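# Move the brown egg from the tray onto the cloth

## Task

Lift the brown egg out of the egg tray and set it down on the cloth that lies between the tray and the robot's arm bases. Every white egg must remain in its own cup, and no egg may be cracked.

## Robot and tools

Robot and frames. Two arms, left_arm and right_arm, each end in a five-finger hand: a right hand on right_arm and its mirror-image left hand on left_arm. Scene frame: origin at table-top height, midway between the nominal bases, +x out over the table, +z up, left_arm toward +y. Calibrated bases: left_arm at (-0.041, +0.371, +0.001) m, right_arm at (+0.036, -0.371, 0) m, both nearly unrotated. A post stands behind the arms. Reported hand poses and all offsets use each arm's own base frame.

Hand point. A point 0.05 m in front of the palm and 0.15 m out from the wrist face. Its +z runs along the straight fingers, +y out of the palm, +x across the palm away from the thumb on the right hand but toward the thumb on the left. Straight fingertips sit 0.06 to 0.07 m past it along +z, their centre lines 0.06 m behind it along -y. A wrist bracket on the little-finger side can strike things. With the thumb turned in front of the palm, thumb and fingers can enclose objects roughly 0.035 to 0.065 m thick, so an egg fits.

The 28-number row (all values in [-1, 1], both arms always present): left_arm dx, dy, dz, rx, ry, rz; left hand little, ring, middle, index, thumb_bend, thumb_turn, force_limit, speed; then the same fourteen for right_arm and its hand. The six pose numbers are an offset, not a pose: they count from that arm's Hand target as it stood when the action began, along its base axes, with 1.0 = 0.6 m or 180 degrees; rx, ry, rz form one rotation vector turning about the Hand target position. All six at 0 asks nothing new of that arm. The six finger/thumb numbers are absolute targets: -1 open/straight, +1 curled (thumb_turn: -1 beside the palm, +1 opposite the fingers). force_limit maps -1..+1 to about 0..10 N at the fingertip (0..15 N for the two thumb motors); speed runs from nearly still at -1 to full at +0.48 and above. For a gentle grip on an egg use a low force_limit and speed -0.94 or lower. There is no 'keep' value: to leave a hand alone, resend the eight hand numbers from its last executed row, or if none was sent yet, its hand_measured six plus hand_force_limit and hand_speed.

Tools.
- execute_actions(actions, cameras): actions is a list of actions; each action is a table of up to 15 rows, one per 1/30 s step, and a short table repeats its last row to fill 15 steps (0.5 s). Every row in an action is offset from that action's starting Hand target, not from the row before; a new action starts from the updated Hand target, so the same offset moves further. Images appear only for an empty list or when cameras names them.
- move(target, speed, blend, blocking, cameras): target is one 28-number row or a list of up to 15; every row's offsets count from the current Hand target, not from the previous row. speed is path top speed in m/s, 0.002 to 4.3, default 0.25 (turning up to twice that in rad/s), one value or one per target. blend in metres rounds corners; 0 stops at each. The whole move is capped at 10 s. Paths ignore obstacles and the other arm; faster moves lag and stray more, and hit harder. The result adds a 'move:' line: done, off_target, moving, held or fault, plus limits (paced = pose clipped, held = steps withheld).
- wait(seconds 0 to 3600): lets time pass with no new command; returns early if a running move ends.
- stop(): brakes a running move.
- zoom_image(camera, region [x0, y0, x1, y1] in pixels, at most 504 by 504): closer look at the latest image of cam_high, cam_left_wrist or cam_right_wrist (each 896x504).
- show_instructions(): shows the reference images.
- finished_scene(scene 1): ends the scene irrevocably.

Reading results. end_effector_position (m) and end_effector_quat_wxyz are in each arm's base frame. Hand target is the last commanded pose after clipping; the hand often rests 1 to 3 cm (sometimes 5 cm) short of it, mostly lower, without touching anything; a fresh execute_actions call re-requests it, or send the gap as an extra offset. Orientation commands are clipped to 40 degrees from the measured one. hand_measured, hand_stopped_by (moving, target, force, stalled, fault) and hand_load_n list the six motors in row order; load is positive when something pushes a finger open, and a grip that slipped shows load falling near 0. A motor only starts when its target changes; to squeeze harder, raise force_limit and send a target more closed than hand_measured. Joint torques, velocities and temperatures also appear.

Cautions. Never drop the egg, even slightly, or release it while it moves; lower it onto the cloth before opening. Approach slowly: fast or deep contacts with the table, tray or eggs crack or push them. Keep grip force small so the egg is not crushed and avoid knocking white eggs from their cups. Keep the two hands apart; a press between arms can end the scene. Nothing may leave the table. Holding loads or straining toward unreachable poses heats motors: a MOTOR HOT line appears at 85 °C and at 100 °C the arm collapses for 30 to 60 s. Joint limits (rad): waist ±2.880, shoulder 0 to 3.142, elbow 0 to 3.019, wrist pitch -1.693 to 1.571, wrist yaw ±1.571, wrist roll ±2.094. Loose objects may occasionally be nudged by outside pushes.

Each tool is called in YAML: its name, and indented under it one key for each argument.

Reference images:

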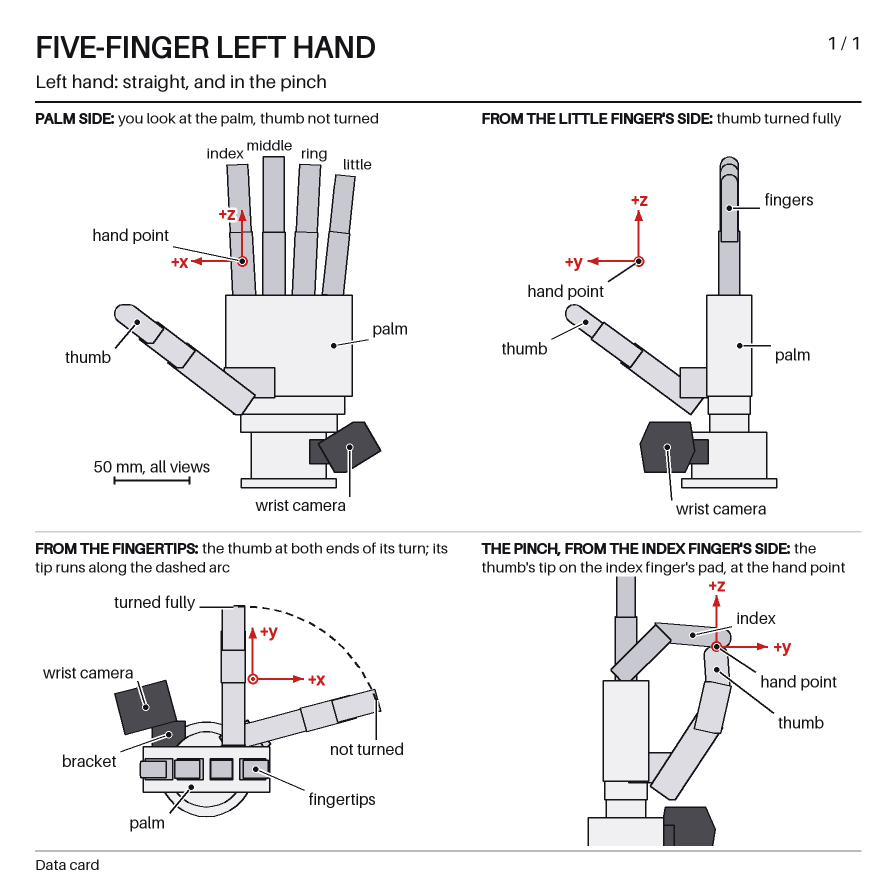

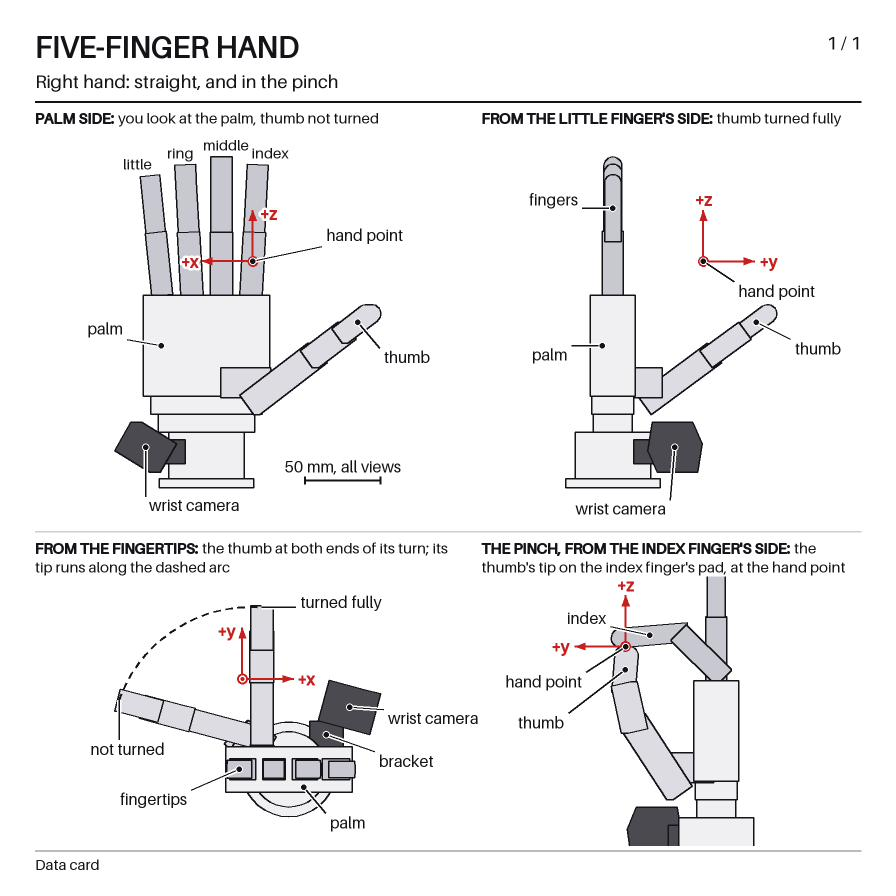

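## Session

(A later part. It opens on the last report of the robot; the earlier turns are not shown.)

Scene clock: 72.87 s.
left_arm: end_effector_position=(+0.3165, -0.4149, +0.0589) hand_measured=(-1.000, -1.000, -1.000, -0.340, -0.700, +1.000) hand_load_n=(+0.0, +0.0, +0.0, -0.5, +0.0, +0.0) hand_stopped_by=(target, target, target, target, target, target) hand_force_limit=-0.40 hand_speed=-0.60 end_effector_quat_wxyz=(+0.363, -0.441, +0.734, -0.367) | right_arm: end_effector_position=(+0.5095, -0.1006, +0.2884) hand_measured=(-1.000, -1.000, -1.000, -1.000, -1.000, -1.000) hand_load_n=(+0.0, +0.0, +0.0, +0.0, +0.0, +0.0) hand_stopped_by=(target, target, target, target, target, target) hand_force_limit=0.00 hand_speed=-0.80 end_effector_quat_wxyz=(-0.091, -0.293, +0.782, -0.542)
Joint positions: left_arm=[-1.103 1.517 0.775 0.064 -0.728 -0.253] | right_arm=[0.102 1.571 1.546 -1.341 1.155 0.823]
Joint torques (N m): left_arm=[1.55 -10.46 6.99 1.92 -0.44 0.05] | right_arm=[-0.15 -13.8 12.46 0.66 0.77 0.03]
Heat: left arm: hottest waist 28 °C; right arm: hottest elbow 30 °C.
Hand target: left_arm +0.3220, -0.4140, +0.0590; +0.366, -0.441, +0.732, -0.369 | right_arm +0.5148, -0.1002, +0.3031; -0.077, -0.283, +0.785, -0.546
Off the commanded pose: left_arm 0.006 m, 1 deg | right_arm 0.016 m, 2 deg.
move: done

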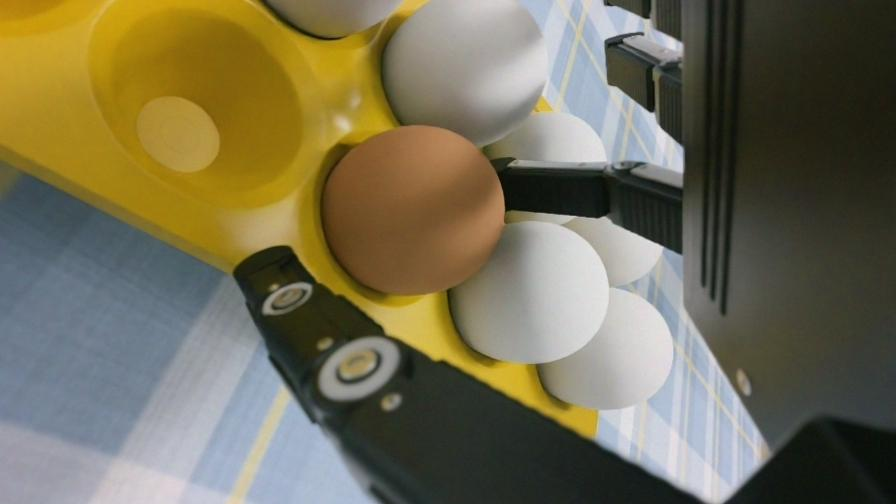

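execute_actions:
  actions:
    - [[0,0,0,0,0,0,-1,-1,-1,-0.20,-0.45,1,-0.75,-0.94,0,0,0,0,0,0,-1,-1,-1,-1,-1,-1,0,-0.8]]
  cameras: []

wait:
  seconds: 1.5
  cameras: ["cam_left_wrist"]

zoom_image:
  camera: "cam_left_wrist"
  region: [200, 20, 640, 420]

Scene clock: 76.37 s.
left_arm: end_effector_position=(+0.3165, -0.4149, +0.0589) hand_measured=(-1.000, -1.000, -1.000, -0.200, -0.450, +1.000) hand_load_n=(+0.0, -0.5, +0.0, +0.0, +0.0, +0.0) hand_stopped_by=(target, target, target, target, target, target) hand_force_limit=-0.75 hand_speed=-0.94 end_effector_quat_wxyz=(+0.363, -0.441, +0.734, -0.367) | right_arm: end_effector_position=(+0.5095, -0.1006, +0.2884) hand_measured=(-1.000, -1.000, -1.000, -1.000, -1.000, -1.000) hand_load_n=(+0.0, +0.0, +0.0, +0.0, +0.0, +0.0) hand_stopped_by=(target, target, target, target, target, target) hand_force_limit=0.00 hand_speed=-0.80 end_effector_quat_wxyz=(-0.091, -0.293, +0.782, -0.542)
Joint positions: left_arm=[-1.103 1.517 0.775 0.064 -0.728 -0.253] | right_arm=[0.102 1.571 1.546 -1.341 1.155 0.823]
Joint torques (N m): left_arm=[1.55 -10.46 6.97 1.94 -0.44 0.04] | right_arm=[-0.03 -13.51 12.53 0.73 0.76 0]
Heat: left arm: hottest waist 28 °C; right arm: hottest elbow 31 °C.
Hand target: left_arm +0.3220, -0.4140, +0.0590; +0.366, -0.441, +0.732, -0.369 | right_arm +0.5148, -0.1002, +0.3031; -0.077, -0.283, +0.785, -0.546
Off the commanded pose: left_arm 0.006 m, 1 deg | right_arm 0.016 m, 2 deg.
Step readings (end_effector_position of left_arm | right_arm):
0: (+0.3165, -0.4149, +0.0589) | (+0.5095, -0.1006, +0.2884)
1: (+0.3165, -0.4149, +0.0589) | (+0.5095, -0.1006, +0.2884)
2: (+0.3165, -0.4149, +0.0589) | (+0.5095, -0.1006, +0.2884)
4: (+0.3165, -0.4149, +0.0589) | (+0.5095, -0.1006, +0.2884)
8: (+0.3165, -0.4149, +0.0589) | (+0.5095, -0.1006, +0.2884)
15: (+0.3165, -0.4149, +0.0589) | (+0.5095, -0.1006, +0.2884)

Scene clock: 77.87 s.
left_arm: end_effector_position=(+0.3165, -0.4149, +0.0589) hand_measured=(-1.000, -1.000, -1.000, -0.200, -0.450, +1.000) hand_load_n=(-0.5, +0.0, +0.0, +0.0, +0.0, +0.0) hand_stopped_by=(target, target, target, target, target, target) hand_force_limit=-0.75 hand_speed=-0.94 end_effector_quat_wxyz=(+0.363, -0.441, +0.734, -0.367) | right_arm: end_effector_position=(+0.5095, -0.1006, +0.2884) hand_measured=(-1.000, -1.000, -1.000, -1.000, -1.000, -1.000) hand_load_n=(+0.0, +0.0, +0.0, +0.0, +0.0, +0.0) hand_stopped_by=(target, target, target, target, target, target) hand_force_limit=0.00 hand_speed=-0.80 end_effector_quat_wxyz=(-0.091, -0.293, +0.782, -0.542)
Joint positions: left_arm=[-1.103 1.517 0.775 0.064 -0.728 -0.253] | right_arm=[0.102 1.571 1.546 -1.341 1.155 0.823]
Joint torques (N m): left_arm=[1.49 -10.4 6.97 1.95 -0.44 0.04] | right_arm=[-0.09 -13.51 12.53 0.75 0.75 0.02]
Heat: left arm: hottest waist 28 °C; right arm: hottest elbow 31 °C.
Hand target: left_arm +0.3220, -0.4140, +0.0590; +0.366, -0.441, +0.732, -0.369 | right_arm +0.5148, -0.1002, +0.3031; -0.077, -0.283, +0.785, -0.546
Off the commanded pose: left_arm 0.006 m, 1 deg | right_arm 0.016 m, 2 deg.
wait: 1.50 s; at rest by 0.17 s

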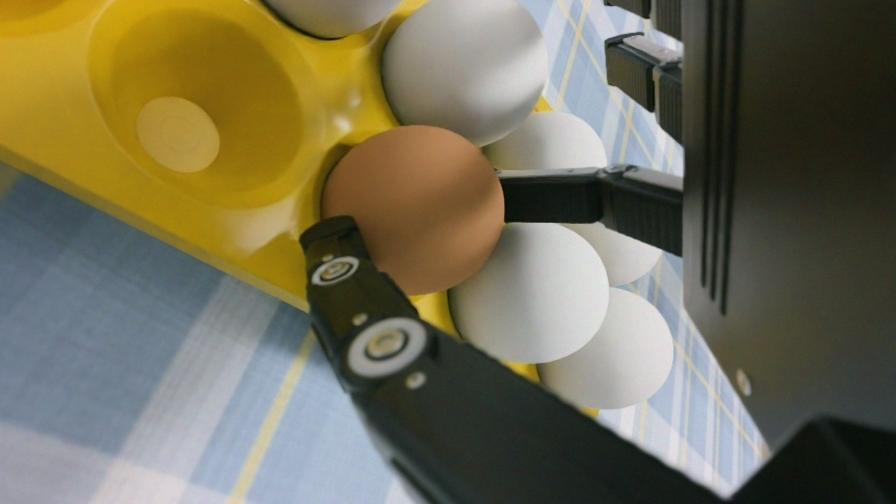

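Scaled by 1.145 from the camera's image (finer frame: 1280x720).

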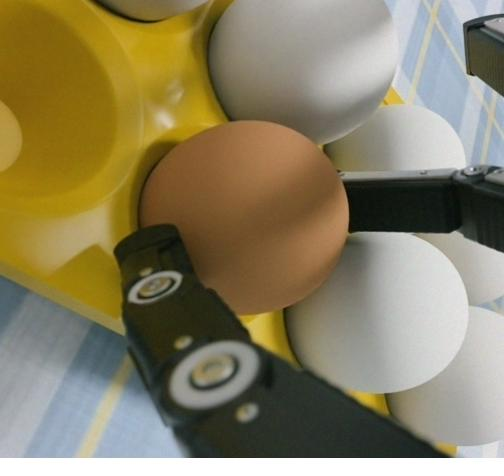

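execute_actions:
  actions:
    - [[0,0,0,0,0,0,-1,-1,-1,-0.10,-0.36,1,-0.75,-0.94,0,0,0,0,0,0,-1,-1,-1,-1,-1,-1,0,-0.8]]
  cameras: []

wait:
  seconds: 1.5
  cameras: ["cam_left_wrist"]

zoom_image:
  camera: "cam_left_wrist"
  region: [200, 20, 640, 420]

Scene clock: 78.83 s.
left_arm: end_effector_position=(+0.3169, -0.4153, +0.0593) hand_measured=(-1.000, -1.000, -1.000, -0.178, -0.410, +1.000) hand_load_n=(+0.0, +0.0, +0.0, +1.5, +2.0, +0.0) hand_stopped_by=(target, target, target, force, force, target) hand_force_limit=-0.75 hand_speed=-0.94 end_effector_quat_wxyz=(+0.363, -0.441, +0.734, -0.368) | right_arm: end_effector_position=(+0.5095, -0.1006, +0.2884) hand_measured=(-1.000, -1.000, -1.000, -1.000, -1.000, -1.000) hand_load_n=(+0.0, +0.0, +0.0, +0.0, +0.0, -0.5) hand_stopped_by=(target, target, target, target, target, target) hand_force_limit=0.00 hand_speed=-0.80 end_effector_quat_wxyz=(-0.091, -0.293, +0.782, -0.542)
Joint positions: left_arm=[-1.102 1.517 0.775 0.067 -0.728 -0.252] | right_arm=[0.102 1.571 1.546 -1.341 1.155 0.823]
Joint torques (N m): left_arm=[1.44 -10.46 6.99 1.84 -0.46 0.03] | right_arm=[-0.03 -14.04 12.57 0.72 0.76 0.05]
Heat: left arm: hottest waist 28 °C; right arm: hottest elbow 31 °C.
Hand target: left_arm +0.3220, -0.4141, +0.0591; +0.366, -0.441, +0.732, -0.370 | right_arm +0.5148, -0.1002, +0.3031; -0.077, -0.283, +0.785, -0.546
Off the commanded pose: left_arm 0.005 m, 0 deg | right_arm 0.016 m, 2 deg.
Step readings (end_effector_position of left_arm | right_arm):
0: (+0.3165, -0.4149, +0.0589) | (+0.5095, -0.1006, +0.2884)
1: (+0.3165, -0.4149, +0.0589) | (+0.5095, -0.1006, +0.2884)
2: (+0.3165, -0.4149, +0.0589) | (+0.5095, -0.1006, +0.2884)
4: (+0.3165, -0.4149, +0.0589) | (+0.5095, -0.1006, +0.2884)
8: (+0.3169, -0.4152, +0.0593) | (+0.5095, -0.1006, +0.2884)
15: (+0.3169, -0.4152, +0.0593) | (+0.5095, -0.1006, +0.2884)

Scene clock: 80.33 s.
left_arm: end_effector_position=(+0.3169, -0.4152, +0.0593) hand_measured=(-1.000, -1.000, -1.000, -0.178, -0.410, +1.000) hand_load_n=(+0.0, +0.0, +0.0, +1.5, +2.0, +0.0) hand_stopped_by=(target, target, target, force, force, target) hand_force_limit=-0.75 hand_speed=-0.94 end_effector_quat_wxyz=(+0.363, -0.441, +0.734, -0.368) | right_arm: end_effector_position=(+0.5095, -0.1006, +0.2884) hand_measured=(-1.000, -1.000, -1.000, -1.000, -1.000, -1.000) hand_load_n=(+0.0, +0.0, +0.0, +0.0, +0.0, +0.0) hand_stopped_by=(target, target, target, target, target, target) hand_force_limit=0.00 hand_speed=-0.80 end_effector_quat_wxyz=(-0.091, -0.293, +0.782, -0.542)
Joint positions: left_arm=[-1.102 1.517 0.775 0.067 -0.728 -0.252] | right_arm=[0.102 1.571 1.546 -1.341 1.155 0.823]
Joint torques (N m): left_arm=[1.49 -10.34 6.98 1.83 -0.46 0.03] | right_arm=[0.21 -13.22 12.53 0.8 0.76 0.05]
Heat: left arm: hottest waist 28 °C; right arm: hottest elbow 31 °C.
Hand target: left_arm +0.3220, -0.4141, +0.0591; +0.366, -0.441, +0.732, -0.370 | right_arm +0.5148, -0.1002, +0.3031; -0.077, -0.283, +0.785, -0.546
Off the commanded pose: left_arm 0.005 m, 0 deg | right_arm 0.016 m, 2 deg.
wait: 1.50 s; at rest by 0.17 s

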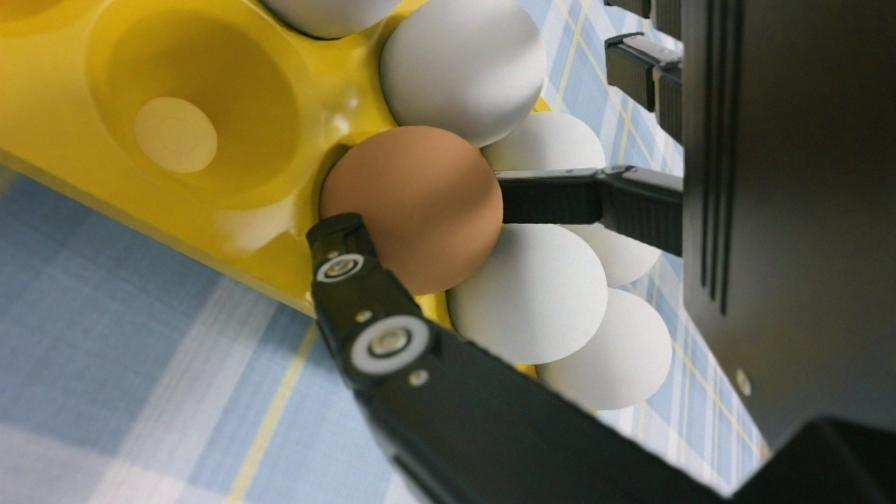

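Scaled by 1.145 from the camera's image (finer frame: 1280x720).

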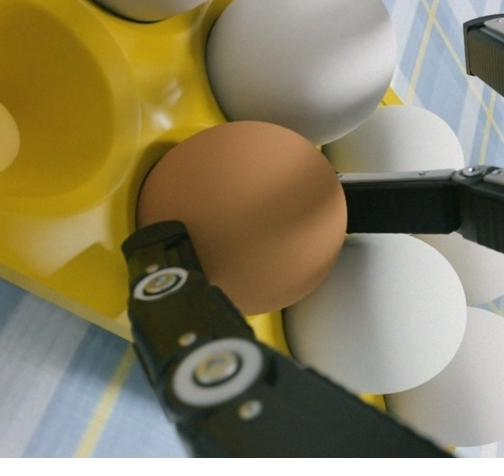

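execute_actions:
  actions:
    - [[0,0,0,0,0,0,-1,-1,-1,-0.08,-0.32,1,-0.5,-0.94,0,0,0,0,0,0,-1,-1,-1,-1,-1,-1,0,-0.8]]
  cameras: []

wait:
  seconds: 1
  cameras: ["cam_left_wrist"]

Scene clock: 81.33 s.
left_arm: end_effector_position=(+0.3167, -0.4154, +0.0592) hand_measured=(-1.000, -1.000, -1.000, -0.168, -0.388, +1.000) hand_load_n=(+0.0, +0.0, +0.0, +4.0, +3.5, +0.0) hand_stopped_by=(target, target, target, force, force, target) hand_force_limit=-0.50 hand_speed=-0.94 end_effector_quat_wxyz=(+0.362, -0.441, +0.734, -0.368) | right_arm: end_effector_position=(+0.5095, -0.1006, +0.2884) hand_measured=(-1.000, -1.000, -1.000, -1.000, -1.000, -1.000) hand_load_n=(+0.0, +0.0, +0.0, +0.0, +0.0, +0.0) hand_stopped_by=(target, target, target, target, target, target) hand_force_limit=0.00 hand_speed=-0.80 end_effector_quat_wxyz=(-0.091, -0.293, +0.782, -0.542)
Joint positions: left_arm=[-1.102 1.517 0.775 0.067 -0.727 -0.252] | right_arm=[0.102 1.571 1.546 -1.341 1.155 0.823]
Joint torques (N m): left_arm=[1.49 -10.4 6.99 1.83 -0.52 0.03] | right_arm=[0.15 -13.74 12.52 0.7 0.77 0.02]
Heat: left arm: hottest waist 28 °C; right arm: hottest elbow 31 °C.
Hand target: left_arm +0.3220, -0.4140, +0.0591; +0.366, -0.441, +0.732, -0.370 | right_arm +0.5148, -0.1002, +0.3031; -0.077, -0.283, +0.785, -0.546
Off the commanded pose: left_arm 0.005 m, 1 deg | right_arm 0.016 m, 2 deg.
Step readings (end_effector_position of left_arm | right_arm):
0: (+0.3169, -0.4152, +0.0593) | (+0.5095, -0.1006, +0.2884)
1: (+0.3169, -0.4152, +0.0593) | (+0.5095, -0.1006, +0.2884)
2: (+0.3169, -0.4152, +0.0593) | (+0.5095, -0.1006, +0.2884)
4: (+0.3169, -0.4152, +0.0593) | (+0.5095, -0.1006, +0.2884)
8: (+0.3168, -0.4153, +0.0592) | (+0.5095, -0.1006, +0.2884)
15: (+0.3167, -0.4154, +0.0592) | (+0.5095, -0.1006, +0.2884)

Scene clock: 82.33 s.
left_arm: end_effector_position=(+0.3167, -0.4154, +0.0592) hand_measured=(-1.000, -1.000, -1.000, -0.168, -0.388, +1.000) hand_load_n=(+0.0, -0.5, +0.0, +4.0, +3.5, +0.0) hand_stopped_by=(target, target, target, force, force, target) hand_force_limit=-0.50 hand_speed=-0.94 end_effector_quat_wxyz=(+0.362, -0.441, +0.734, -0.368) | right_arm: end_effector_position=(+0.5095, -0.1006, +0.2884) hand_measured=(-1.000, -1.000, -1.000, -1.000, -1.000, -1.000) hand_load_n=(+0.0, +0.0, +0.0, +0.0, +0.0, +0.0) hand_stopped_by=(target, target, target, target, target, target) hand_force_limit=0.00 hand_speed=-0.80 end_effector_quat_wxyz=(-0.091, -0.293, +0.782, -0.542)
Joint positions: left_arm=[-1.102 1.517 0.775 0.067 -0.727 -0.252] | right_arm=[0.102 1.571 1.546 -1.341 1.155 0.823]
Joint torques (N m): left_arm=[1.49 -10.4 6.97 1.84 -0.53 0.03] | right_arm=[-0.15 -13.68 12.44 0.72 0.75 0.02]
Heat: left arm: hottest waist 28 °C; right arm: hottest elbow 31 °C.
Hand target: left_arm +0.3220, -0.4140, +0.0591; +0.366, -0.441, +0.732, -0.370 | right_arm +0.5148, -0.1002, +0.3031; -0.077, -0.283, +0.785, -0.546
Off the commanded pose: left_arm 0.005 m, 1 deg | right_arm 0.016 m, 2 deg.
wait: 1.00 s; at rest by 0.17 s

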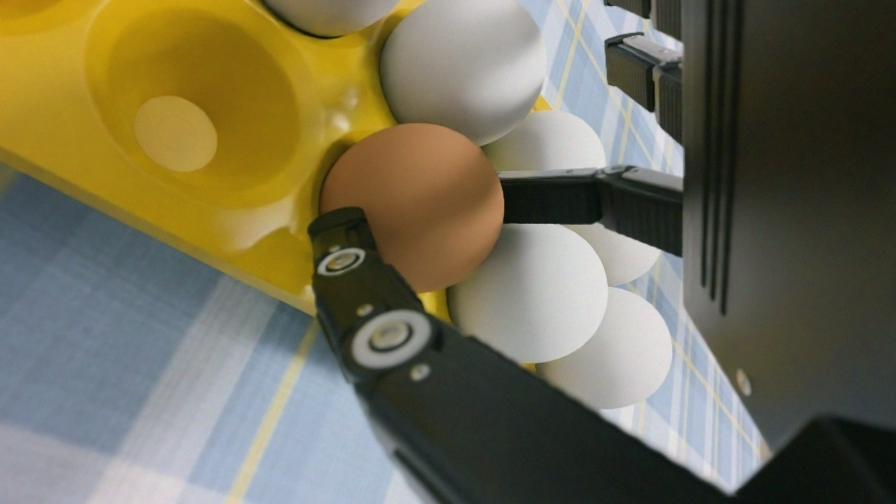

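move:
  target:
    - [0.014,-0.0187,0.0433,0,0,0,-1,-1,-1,-0.08,-0.32,1,-0.5,-0.94,0,0,0,0,0,0,-1,-1,-1,-1,-1,-1,0,-0.8]
    - [0.014,-0.0187,0.15,0,0,0,-1,-1,-1,-0.08,-0.32,1,-0.5,-0.94,0,0,0,0,0,0,-1,-1,-1,-1,-1,-1,0,-0.8]
  speed: 0.08
  blend: [0.01,0]
  cameras: ["cam_high","cam_left_wrist"]

zoom_image:
  camera: "cam_high"
  region: [380, 90, 480, 210]

Scene clock: 85.47 s.
left_arm: end_effector_position=(+0.3164, -0.4110, +0.1150) hand_measured=(-1.000, -1.000, -1.000, -0.168, -0.388, +1.000) hand_load_n=(+0.0, +0.0, -0.5, +4.0, +3.0, +0.0) hand_stopped_by=(target, target, target, force, force, target) hand_force_limit=-0.50 hand_speed=-0.94 end_effector_quat_wxyz=(+0.364, -0.436, +0.747, -0.346) | right_arm: end_effector_position=(+0.5095, -0.1006, +0.2884) hand_measured=(-1.000, -1.000, -1.000, -1.000, -1.000, -1.000) hand_load_n=(+0.0, +0.0, +0.0, +0.0, +0.0, +0.0) hand_stopped_by=(target, target, target, target, target, target) hand_force_limit=0.00 hand_speed=-0.80 end_effector_quat_wxyz=(-0.091, -0.293, +0.782, -0.542)
Joint positions: left_arm=[-1.098 1.413 0.87 -0.179 -0.723 -0.246] | right_arm=[0.102 1.571 1.546 -1.341 1.155 0.823]
Joint torques (N m): left_arm=[1.61 -12.22 12.75 0.66 -0.53 0.03] | right_arm=[0.21 -13.33 12.53 0.75 0.75 0.02]
Heat: left arm: hottest waist 28 °C; right arm: hottest elbow 31 °C.
Hand target: left_arm +0.3305, -0.4252, +0.1490; +0.366, -0.441, +0.732, -0.369 | right_arm +0.5148, -0.1002, +0.3031; -0.077, -0.283, +0.785, -0.546
Off the commanded pose: left_arm 0.040 m, 3 deg | right_arm 0.016 m, 2 deg.
move: off_target (left_arm)

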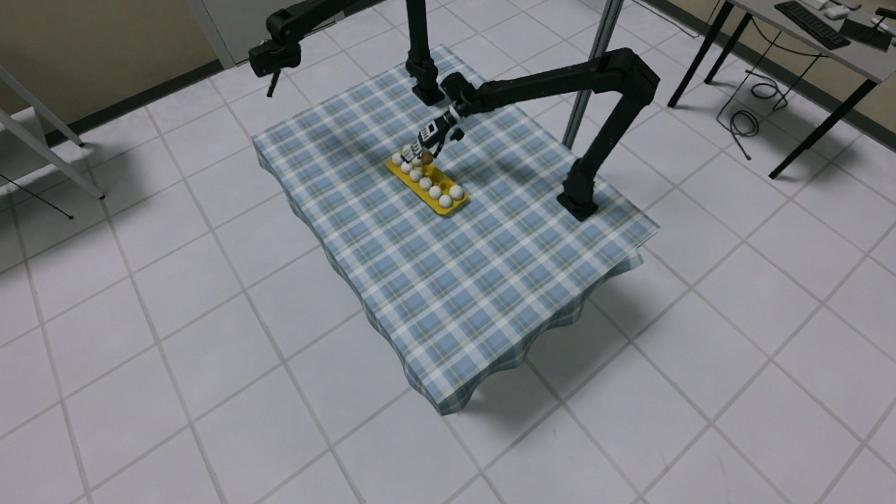

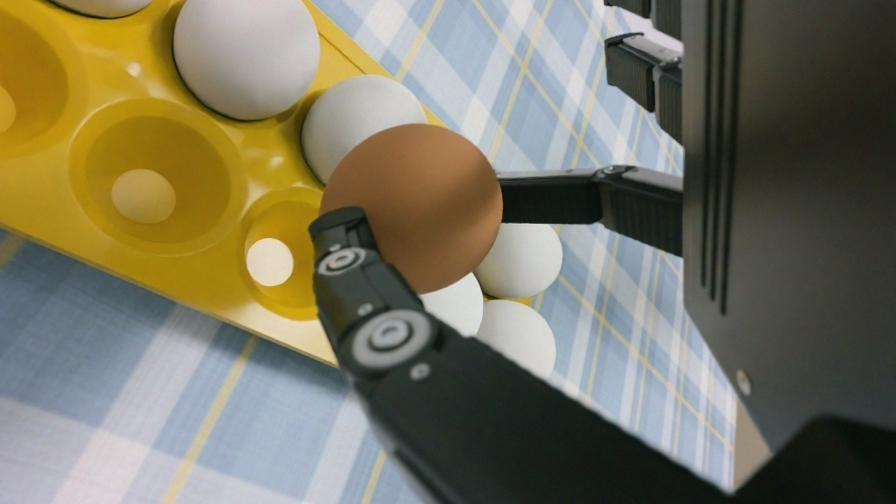

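Scaled by 4.200 from the camera's image (finer frame: 1280x720).

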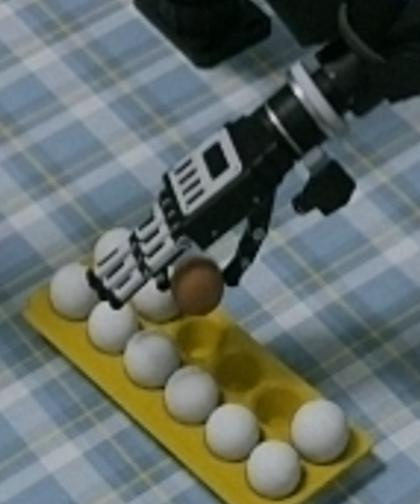

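zoom_image:
  camera: "cam_high"
  region: [405, 135, 445, 175]

zoom_image:
  camera: "cam_left_wrist"
  region: [280, 80, 580, 350]

Scaled by 12.600 from the camera's image (finer frame: 1280x720).

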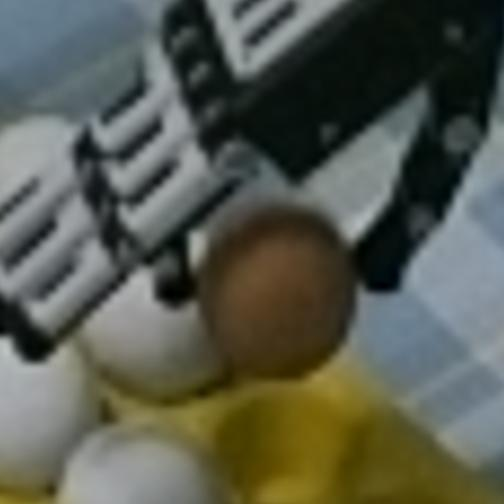

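Scaled by 1.680 from the camera's image (finer frame: 1280x720).

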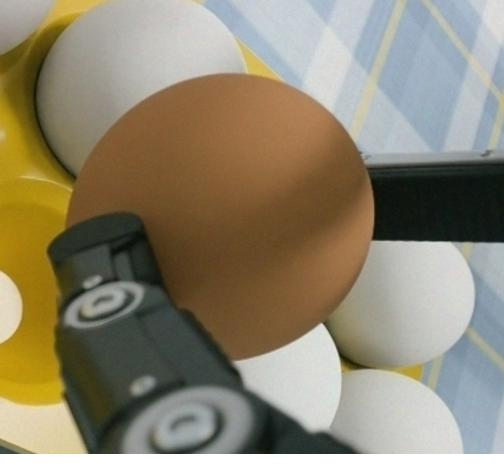

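move:
  target:
    - [-0.083,0.042,0.117,0.038,-0.029,-0.0435,-1,-1,-1,-0.08,-0.32,1,-0.5,-0.94,0,0,0,0,0,0,-1,-1,-1,-1,-1,-1,0,-0.8]
    - [-0.217,0.042,0.067,0.2556,-0.1918,-0.2903,-1,-1,-1,-0.08,-0.32,1,-0.5,-0.94,0,0,0,0,0,0,-1,-1,-1,-1,-1,-1,0,-0.8]
  speed: 0.15
  blend: [0.03,0]
  cameras: ["cam_high","cam_left_wrist"]

zoom_image:
  camera: "cam_high"
  region: [380, 40, 580, 210]

Scene clock: 97.87 s.
left_arm: end_effector_position=(+0.2033, -0.3962, +0.1776) hand_measured=(-1.000, -1.000, -1.000, -0.168, -0.388, +1.000) hand_load_n=(+0.0, +0.0, +0.0, +4.5, +3.0, +0.0) hand_stopped_by=(target, target, target, force, force, target) hand_force_limit=-0.50 hand_speed=-0.94 end_effector_quat_wxyz=(+0.489, +0.202, +0.801, -0.278) | right_arm: end_effector_position=(+0.5095, -0.1006, +0.2884) hand_measured=(-1.000, -1.000, -1.000, -1.000, -1.000, -1.000) hand_load_n=(+0.0, +0.0, +0.0, +0.0, +0.0, +0.0) hand_stopped_by=(target, target, target, target, target, target) hand_force_limit=0.00 hand_speed=-0.80 end_effector_quat_wxyz=(-0.091, -0.293, +0.782, -0.542)
Joint positions: left_arm=[-1.412 1.119 0.638 0.022 -0.595 1.03] | right_arm=[0.102 1.571 1.546 -1.341 1.155 0.823]
Joint torques (N m): left_arm=[-0.03 -8.06 8.38 2.29 -0.32 0.07] | right_arm=[-0.09 -13.74 12.52 0.77 0.77 0.04]
Heat: left arm: hottest waist 28 °C; right arm: hottest elbow 31 °C.
Hand target: left_arm +0.2002, -0.4001, +0.1891; +0.497, +0.204, +0.791, -0.293 | right_arm +0.5148, -0.1002, +0.3031; -0.077, -0.283, +0.785, -0.546
Off the commanded pose: left_arm 0.013 m, 2 deg | right_arm 0.016 m, 2 deg.
move: off_target (left_arm)

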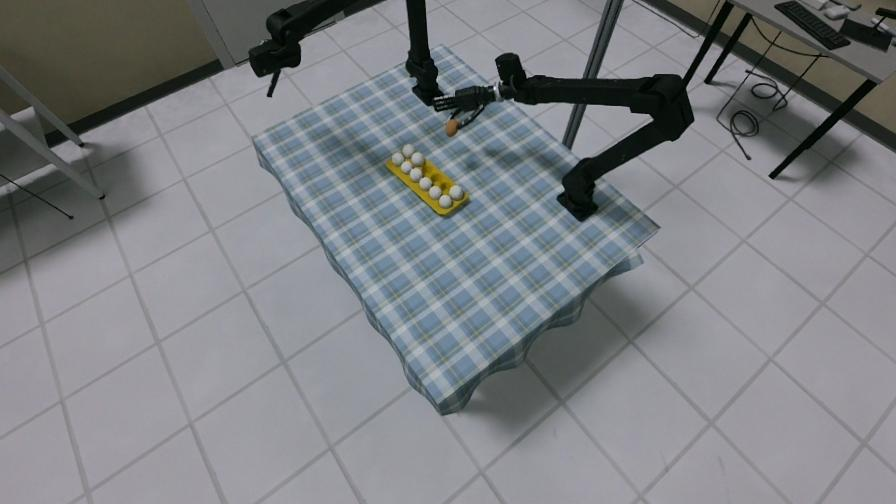

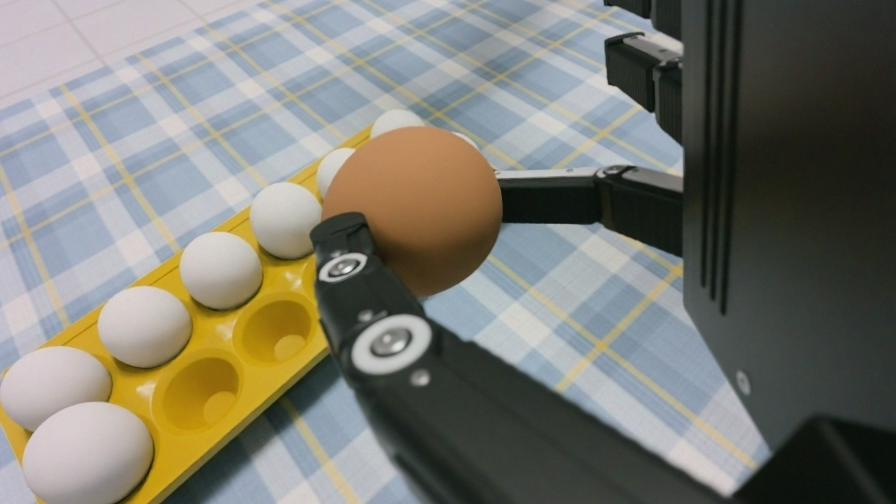

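Scaled by 2.520 from the camera's image (finer frame: 1280x720).

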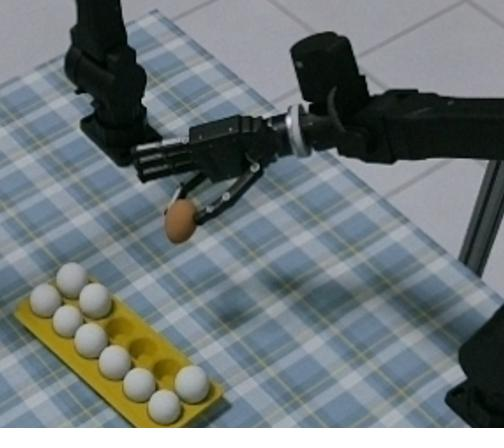

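move:
  target: [-0.005,0.0,-0.19,0,0,0,-1,-1,-1,-0.08,-0.32,1,-0.5,-0.94,0,0,0,0,0,0,-1,-1,-1,-1,-1,-1,0,-0.8]
  speed: 0.12
  cameras: ["cam_high","cam_left_wrist"]

zoom_image:
  camera: "cam_high"
  region: [400, 90, 520, 200]

Scene clock: 99.97 s.
left_arm: end_effector_position=(+0.2003, -0.3947, +0.0698) hand_measured=(-1.000, -1.000, -1.000, -0.168, -0.388, +1.000) hand_load_n=(+0.0, +0.0, +0.0, +4.5, +3.5, +0.0) hand_stopped_by=(target, target, target, force, force, target) hand_force_limit=-0.50 hand_speed=-0.94 end_effector_quat_wxyz=(+0.491, +0.202, +0.798, -0.284) | right_arm: end_effector_position=(+0.5095, -0.1006, +0.2884) hand_measured=(-1.000, -1.000, -1.000, -1.000, -1.000, -1.000) hand_load_n=(+0.0, +0.0, +0.0, +0.5, +0.0, +0.0) hand_stopped_by=(target, target, target, target, target, target) hand_force_limit=0.00 hand_speed=-0.80 end_effector_quat_wxyz=(-0.091, -0.293, +0.782, -0.542)
Joint positions: left_arm=[-1.42 1.38 0.472 0.463 -0.6 1.031] | right_arm=[0.102 1.571 1.546 -1.341 1.155 0.823]
Joint torques (N m): left_arm=[-0.21 -7.71 6.3 2.32 -0.52 0.05] | right_arm=[-0.38 -13.63 12.6 0.73 0.74 0.04]
Heat: left arm: hottest waist 28 °C; right arm: hottest elbow 31 °C.
Hand target: left_arm +0.1972, -0.3999, +0.0750; +0.497, +0.204, +0.791, -0.293 | right_arm +0.5148, -0.1002, +0.3031; -0.077, -0.283, +0.785, -0.546
Off the commanded pose: left_arm 0.008 m, 1 deg | right_arm 0.016 m, 2 deg.
move: done

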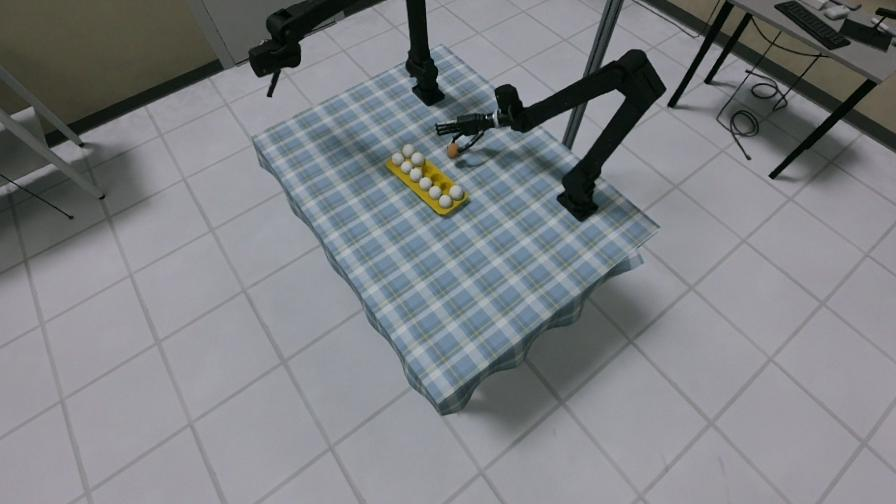

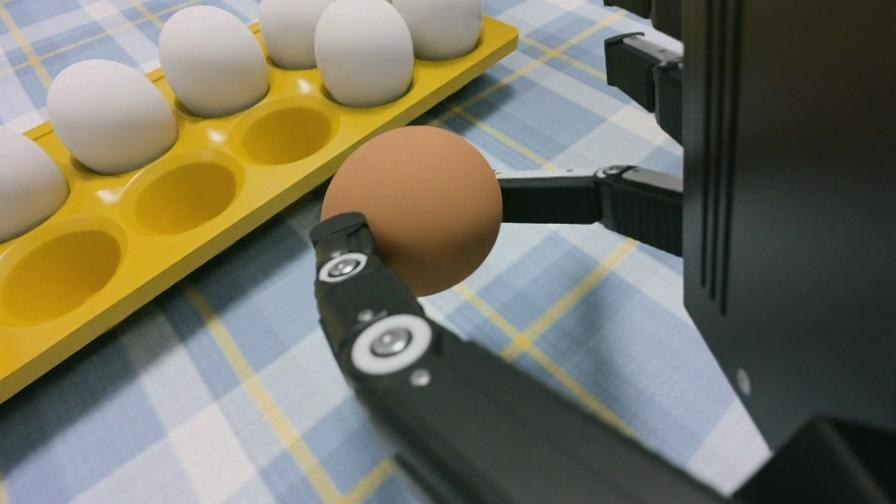

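Scaled by 4.200 from the camera's image (finer frame: 1280x720).

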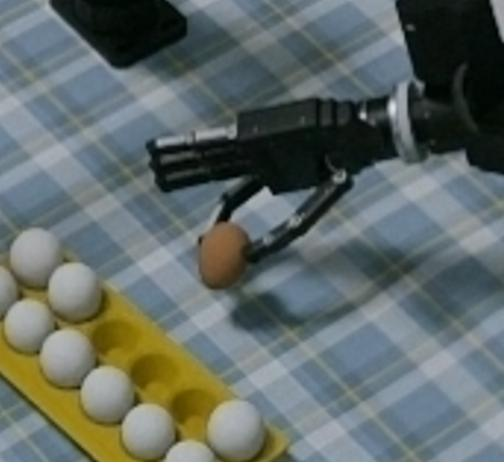

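move:
  target: [-0.0,0.0,-0.025,0,0,0,-1,-1,-1,-0.08,-0.32,1,-0.5,-0.94,0,0,0,0,0,0,-1,-1,-1,-1,-1,-1,0,-0.8]
  speed: 0.04
  cameras: ["cam_high","cam_left_wrist"]

zoom_image:
  camera: "cam_high"
  region: [420, 110, 500, 180]

Scene clock: 101.17 s.
left_arm: end_effector_position=(+0.2005, -0.3958, +0.0569) hand_measured=(-1.000, -1.000, -1.000, -0.168, -0.388, +1.000) hand_load_n=(+0.0, +0.0, +0.0, +4.5, +3.0, +0.5) hand_stopped_by=(target, target, target, force, force, target) hand_force_limit=-0.50 hand_speed=-0.94 end_effector_quat_wxyz=(+0.492, +0.200, +0.797, -0.286) | right_arm: end_effector_position=(+0.5095, -0.1006, +0.2884) hand_measured=(-1.000, -1.000, -1.000, -1.000, -1.000, -1.000) hand_load_n=(+0.0, +0.0, +0.0, +0.0, +0.0, +0.0) hand_stopped_by=(target, target, target, target, target, target) hand_force_limit=0.00 hand_speed=-0.80 end_effector_quat_wxyz=(-0.091, -0.293, +0.782, -0.542)
Joint positions: left_arm=[-1.42 1.43 0.461 0.529 -0.6 1.031] | right_arm=[0.102 1.571 1.546 -1.341 1.155 0.823]
Joint torques (N m): left_arm=[-0.15 -7.71 5.75 2.3 -0.51 0.04] | right_arm=[0.26 -13.74 12.53 0.72 0.75 0.02]
Heat: left arm: hottest waist 28 °C; right arm: hottest elbow 31 °C.
Hand target: left_arm +0.1972, -0.4001, +0.0602; +0.497, +0.204, +0.791, -0.293 | right_arm +0.5148, -0.1002, +0.3031; -0.077, -0.283, +0.785, -0.546
Off the commanded pose: left_arm 0.006 m, 1 deg | right_arm 0.016 m, 2 deg.
move: done

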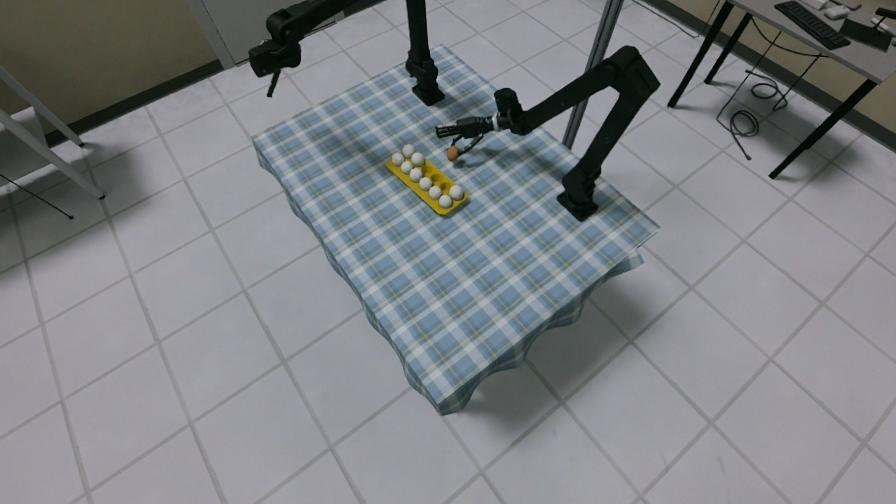

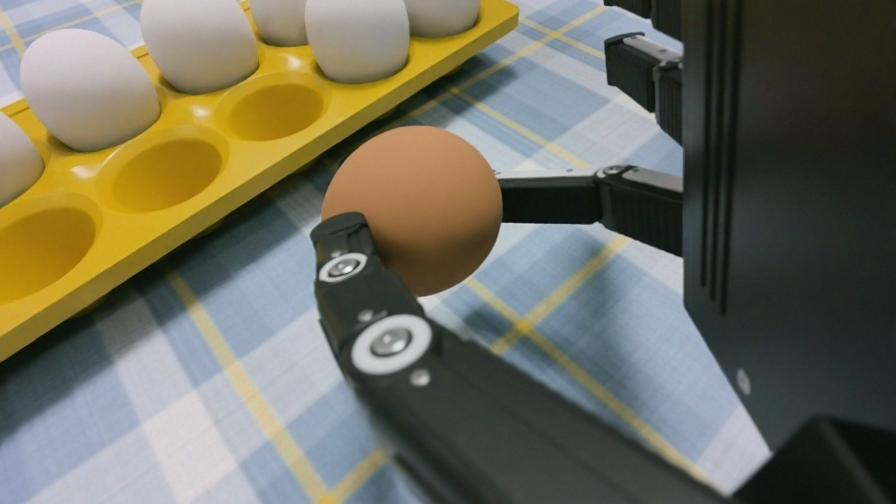

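Scaled by 6.300 from the camera's image (finer frame: 1280x720).

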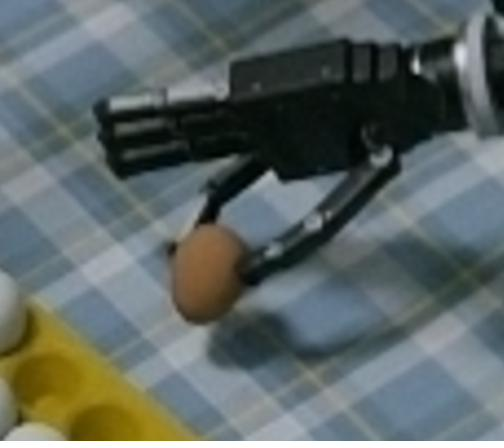

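move:
  target: [-0.0,0.0,-0.0167,0,0,0,-1,-1,-1,-0.08,-0.32,1,-0.5,-0.94,0,0,0,0,0,0,-1,-1,-1,-1,-1,-1,0,-0.8]
  speed: 0.03
  cameras: ["cam_high","cam_left_wrist"]

zoom_image:
  camera: "cam_high"
  region: [420, 110, 500, 180]

Scene clock: 102.40 s.
left_arm: end_effector_position=(+0.2005, -0.3962, +0.0474) hand_measured=(-1.000, -1.000, -1.000, -0.168, -0.388, +1.000) hand_load_n=(+0.0, +0.0, +0.0, +4.5, +3.5, +0.5) hand_stopped_by=(target, target, target, force, force, target) hand_force_limit=-0.50 hand_speed=-0.94 end_effector_quat_wxyz=(+0.492, +0.200, +0.797, -0.287) | right_arm: end_effector_position=(+0.5095, -0.1006, +0.2884) hand_measured=(-1.000, -1.000, -1.000, -1.000, -1.000, -1.000) hand_load_n=(+0.0, +0.0, +0.0, +0.0, -0.5, +0.0) hand_stopped_by=(target, target, target, target, target, target) hand_force_limit=0.00 hand_speed=-0.80 end_effector_quat_wxyz=(-0.091, -0.293, +0.782, -0.542)
Joint positions: left_arm=[-1.42 1.466 0.454 0.573 -0.6 1.031] | right_arm=[0.102 1.571 1.546 -1.341 1.155 0.823]
Joint torques (N m): left_arm=[-0.15 -7.77 5.42 2.32 -0.51 0.04] | right_arm=[-0.09 -13.57 12.56 0.83 0.75 0.04]
Motor temperatures (°C): left_arm=[28 25 28 22 25 28] | right_arm=[29 27 32 23 26 27]
Heat: left arm: hottest waist 28 °C; right arm: hottest elbow 32 °C.
Hand target: left_arm +0.1972, -0.4000, +0.0501; +0.497, +0.204, +0.791, -0.293 | right_arm +0.5148, -0.1002, +0.3031; -0.077, -0.283, +0.785, -0.546
Off the commanded pose: left_arm 0.006 m, 1 deg | right_arm 0.016 m, 2 deg.
move: done

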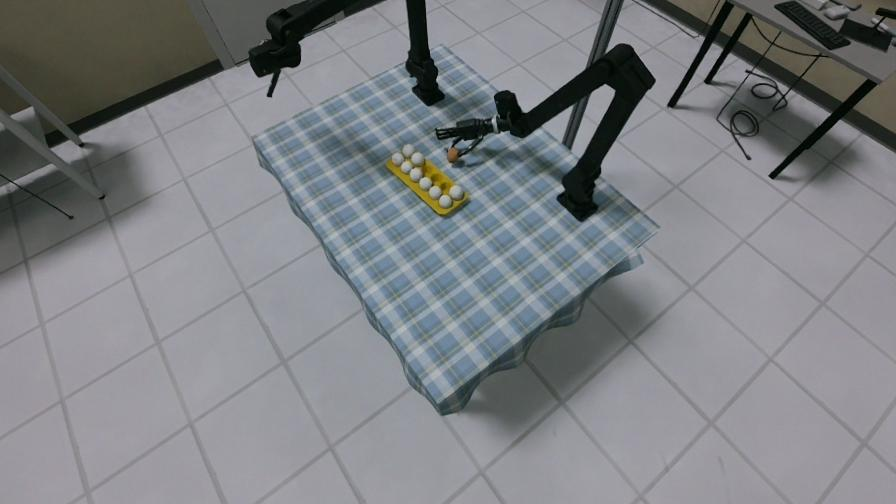

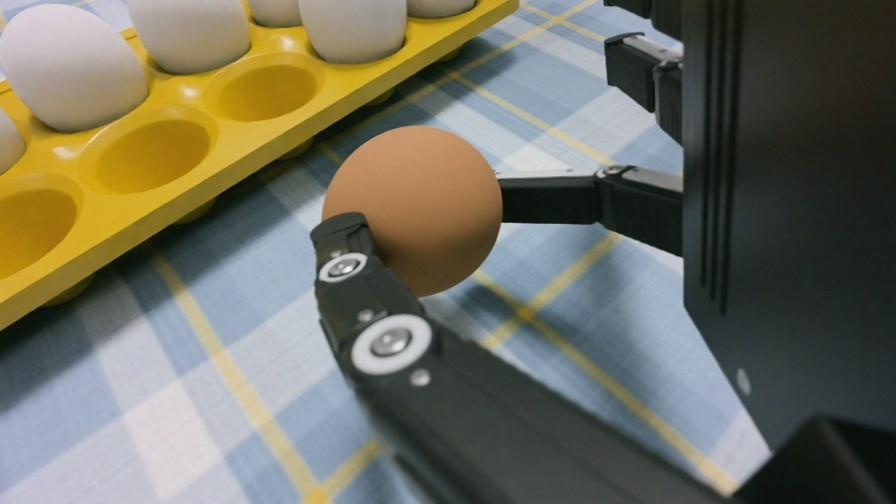

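Scaled by 6.300 from the camera's image (finer frame: 1280x720).

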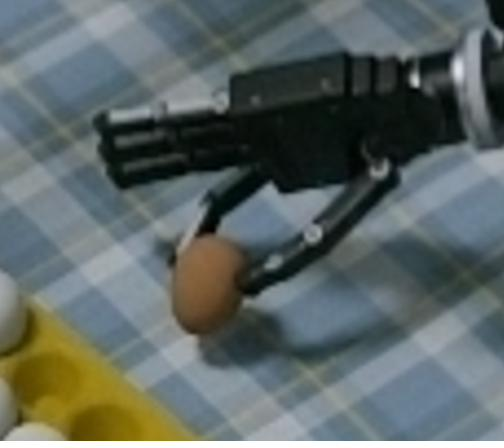

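move:
  target: [-0.0,0.0,-0.0085,0,0,0,-1,-1,-1,-0.08,-0.32,1,-0.5,-0.94,0,0,0,0,0,0,-1,-1,-1,-1,-1,-1,0,-0.8]
  speed: 0.03
  cameras: ["cam_high","cam_left_wrist"]

zoom_image:
  camera: "cam_high"
  region: [420, 120, 490, 180]

Scene clock: 103.33 s.
left_arm: end_effector_position=(+0.2008, -0.3978, +0.0437) hand_measured=(-1.000, -1.000, -1.000, -0.168, -0.388, +1.000) hand_load_n=(+0.0, +0.0, +0.0, +4.5, +3.0, +0.0) hand_stopped_by=(target, target, target, force, force, target) hand_force_limit=-0.50 hand_speed=-0.94 end_effector_quat_wxyz=(+0.493, +0.199, +0.796, -0.288) | right_arm: end_effector_position=(+0.5095, -0.1006, +0.2884) hand_measured=(-1.000, -1.000, -1.000, -1.000, -1.000, -1.000) hand_load_n=(+0.0, +0.0, +0.0, +0.0, +0.0, -0.5) hand_stopped_by=(target, target, target, target, target, target) hand_force_limit=0.00 hand_speed=-0.80 end_effector_quat_wxyz=(-0.091, -0.293, +0.782, -0.542)
Joint positions: left_arm=[-1.42 1.484 0.454 0.596 -0.6 1.031] | right_arm=[0.102 1.571 1.546 -1.341 1.155 0.823]
Joint torques (N m): left_arm=[-0.09 -7.88 5.01 2.32 -0.51 0.04] | right_arm=[-0.09 -13.57 12.59 0.79 0.77 0.02]
Heat: left arm: hottest waist 28 °C; right arm: hottest elbow 32 °C.
Hand target: left_arm +0.1972, -0.4000, +0.0450; +0.497, +0.204, +0.791, -0.293 | right_arm +0.5148, -0.1002, +0.3031; -0.077, -0.283, +0.785, -0.546
Off the commanded pose: left_arm 0.004 m, 1 deg | right_arm 0.016 m, 2 deg.
move: done

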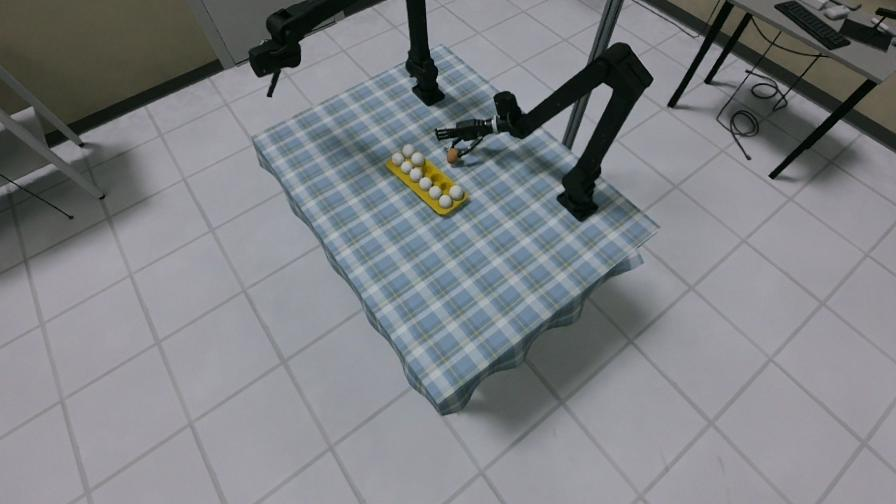

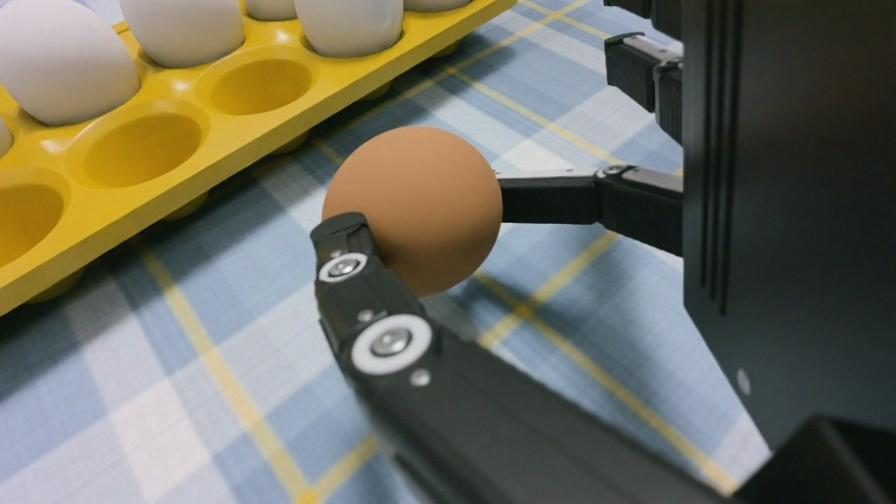

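Scaled by 7.200 from the camera's image (finer frame: 1280x720).

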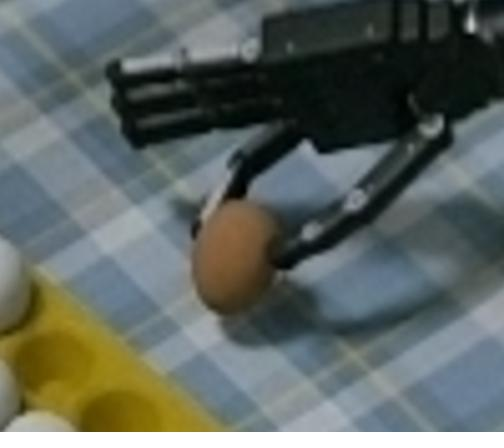

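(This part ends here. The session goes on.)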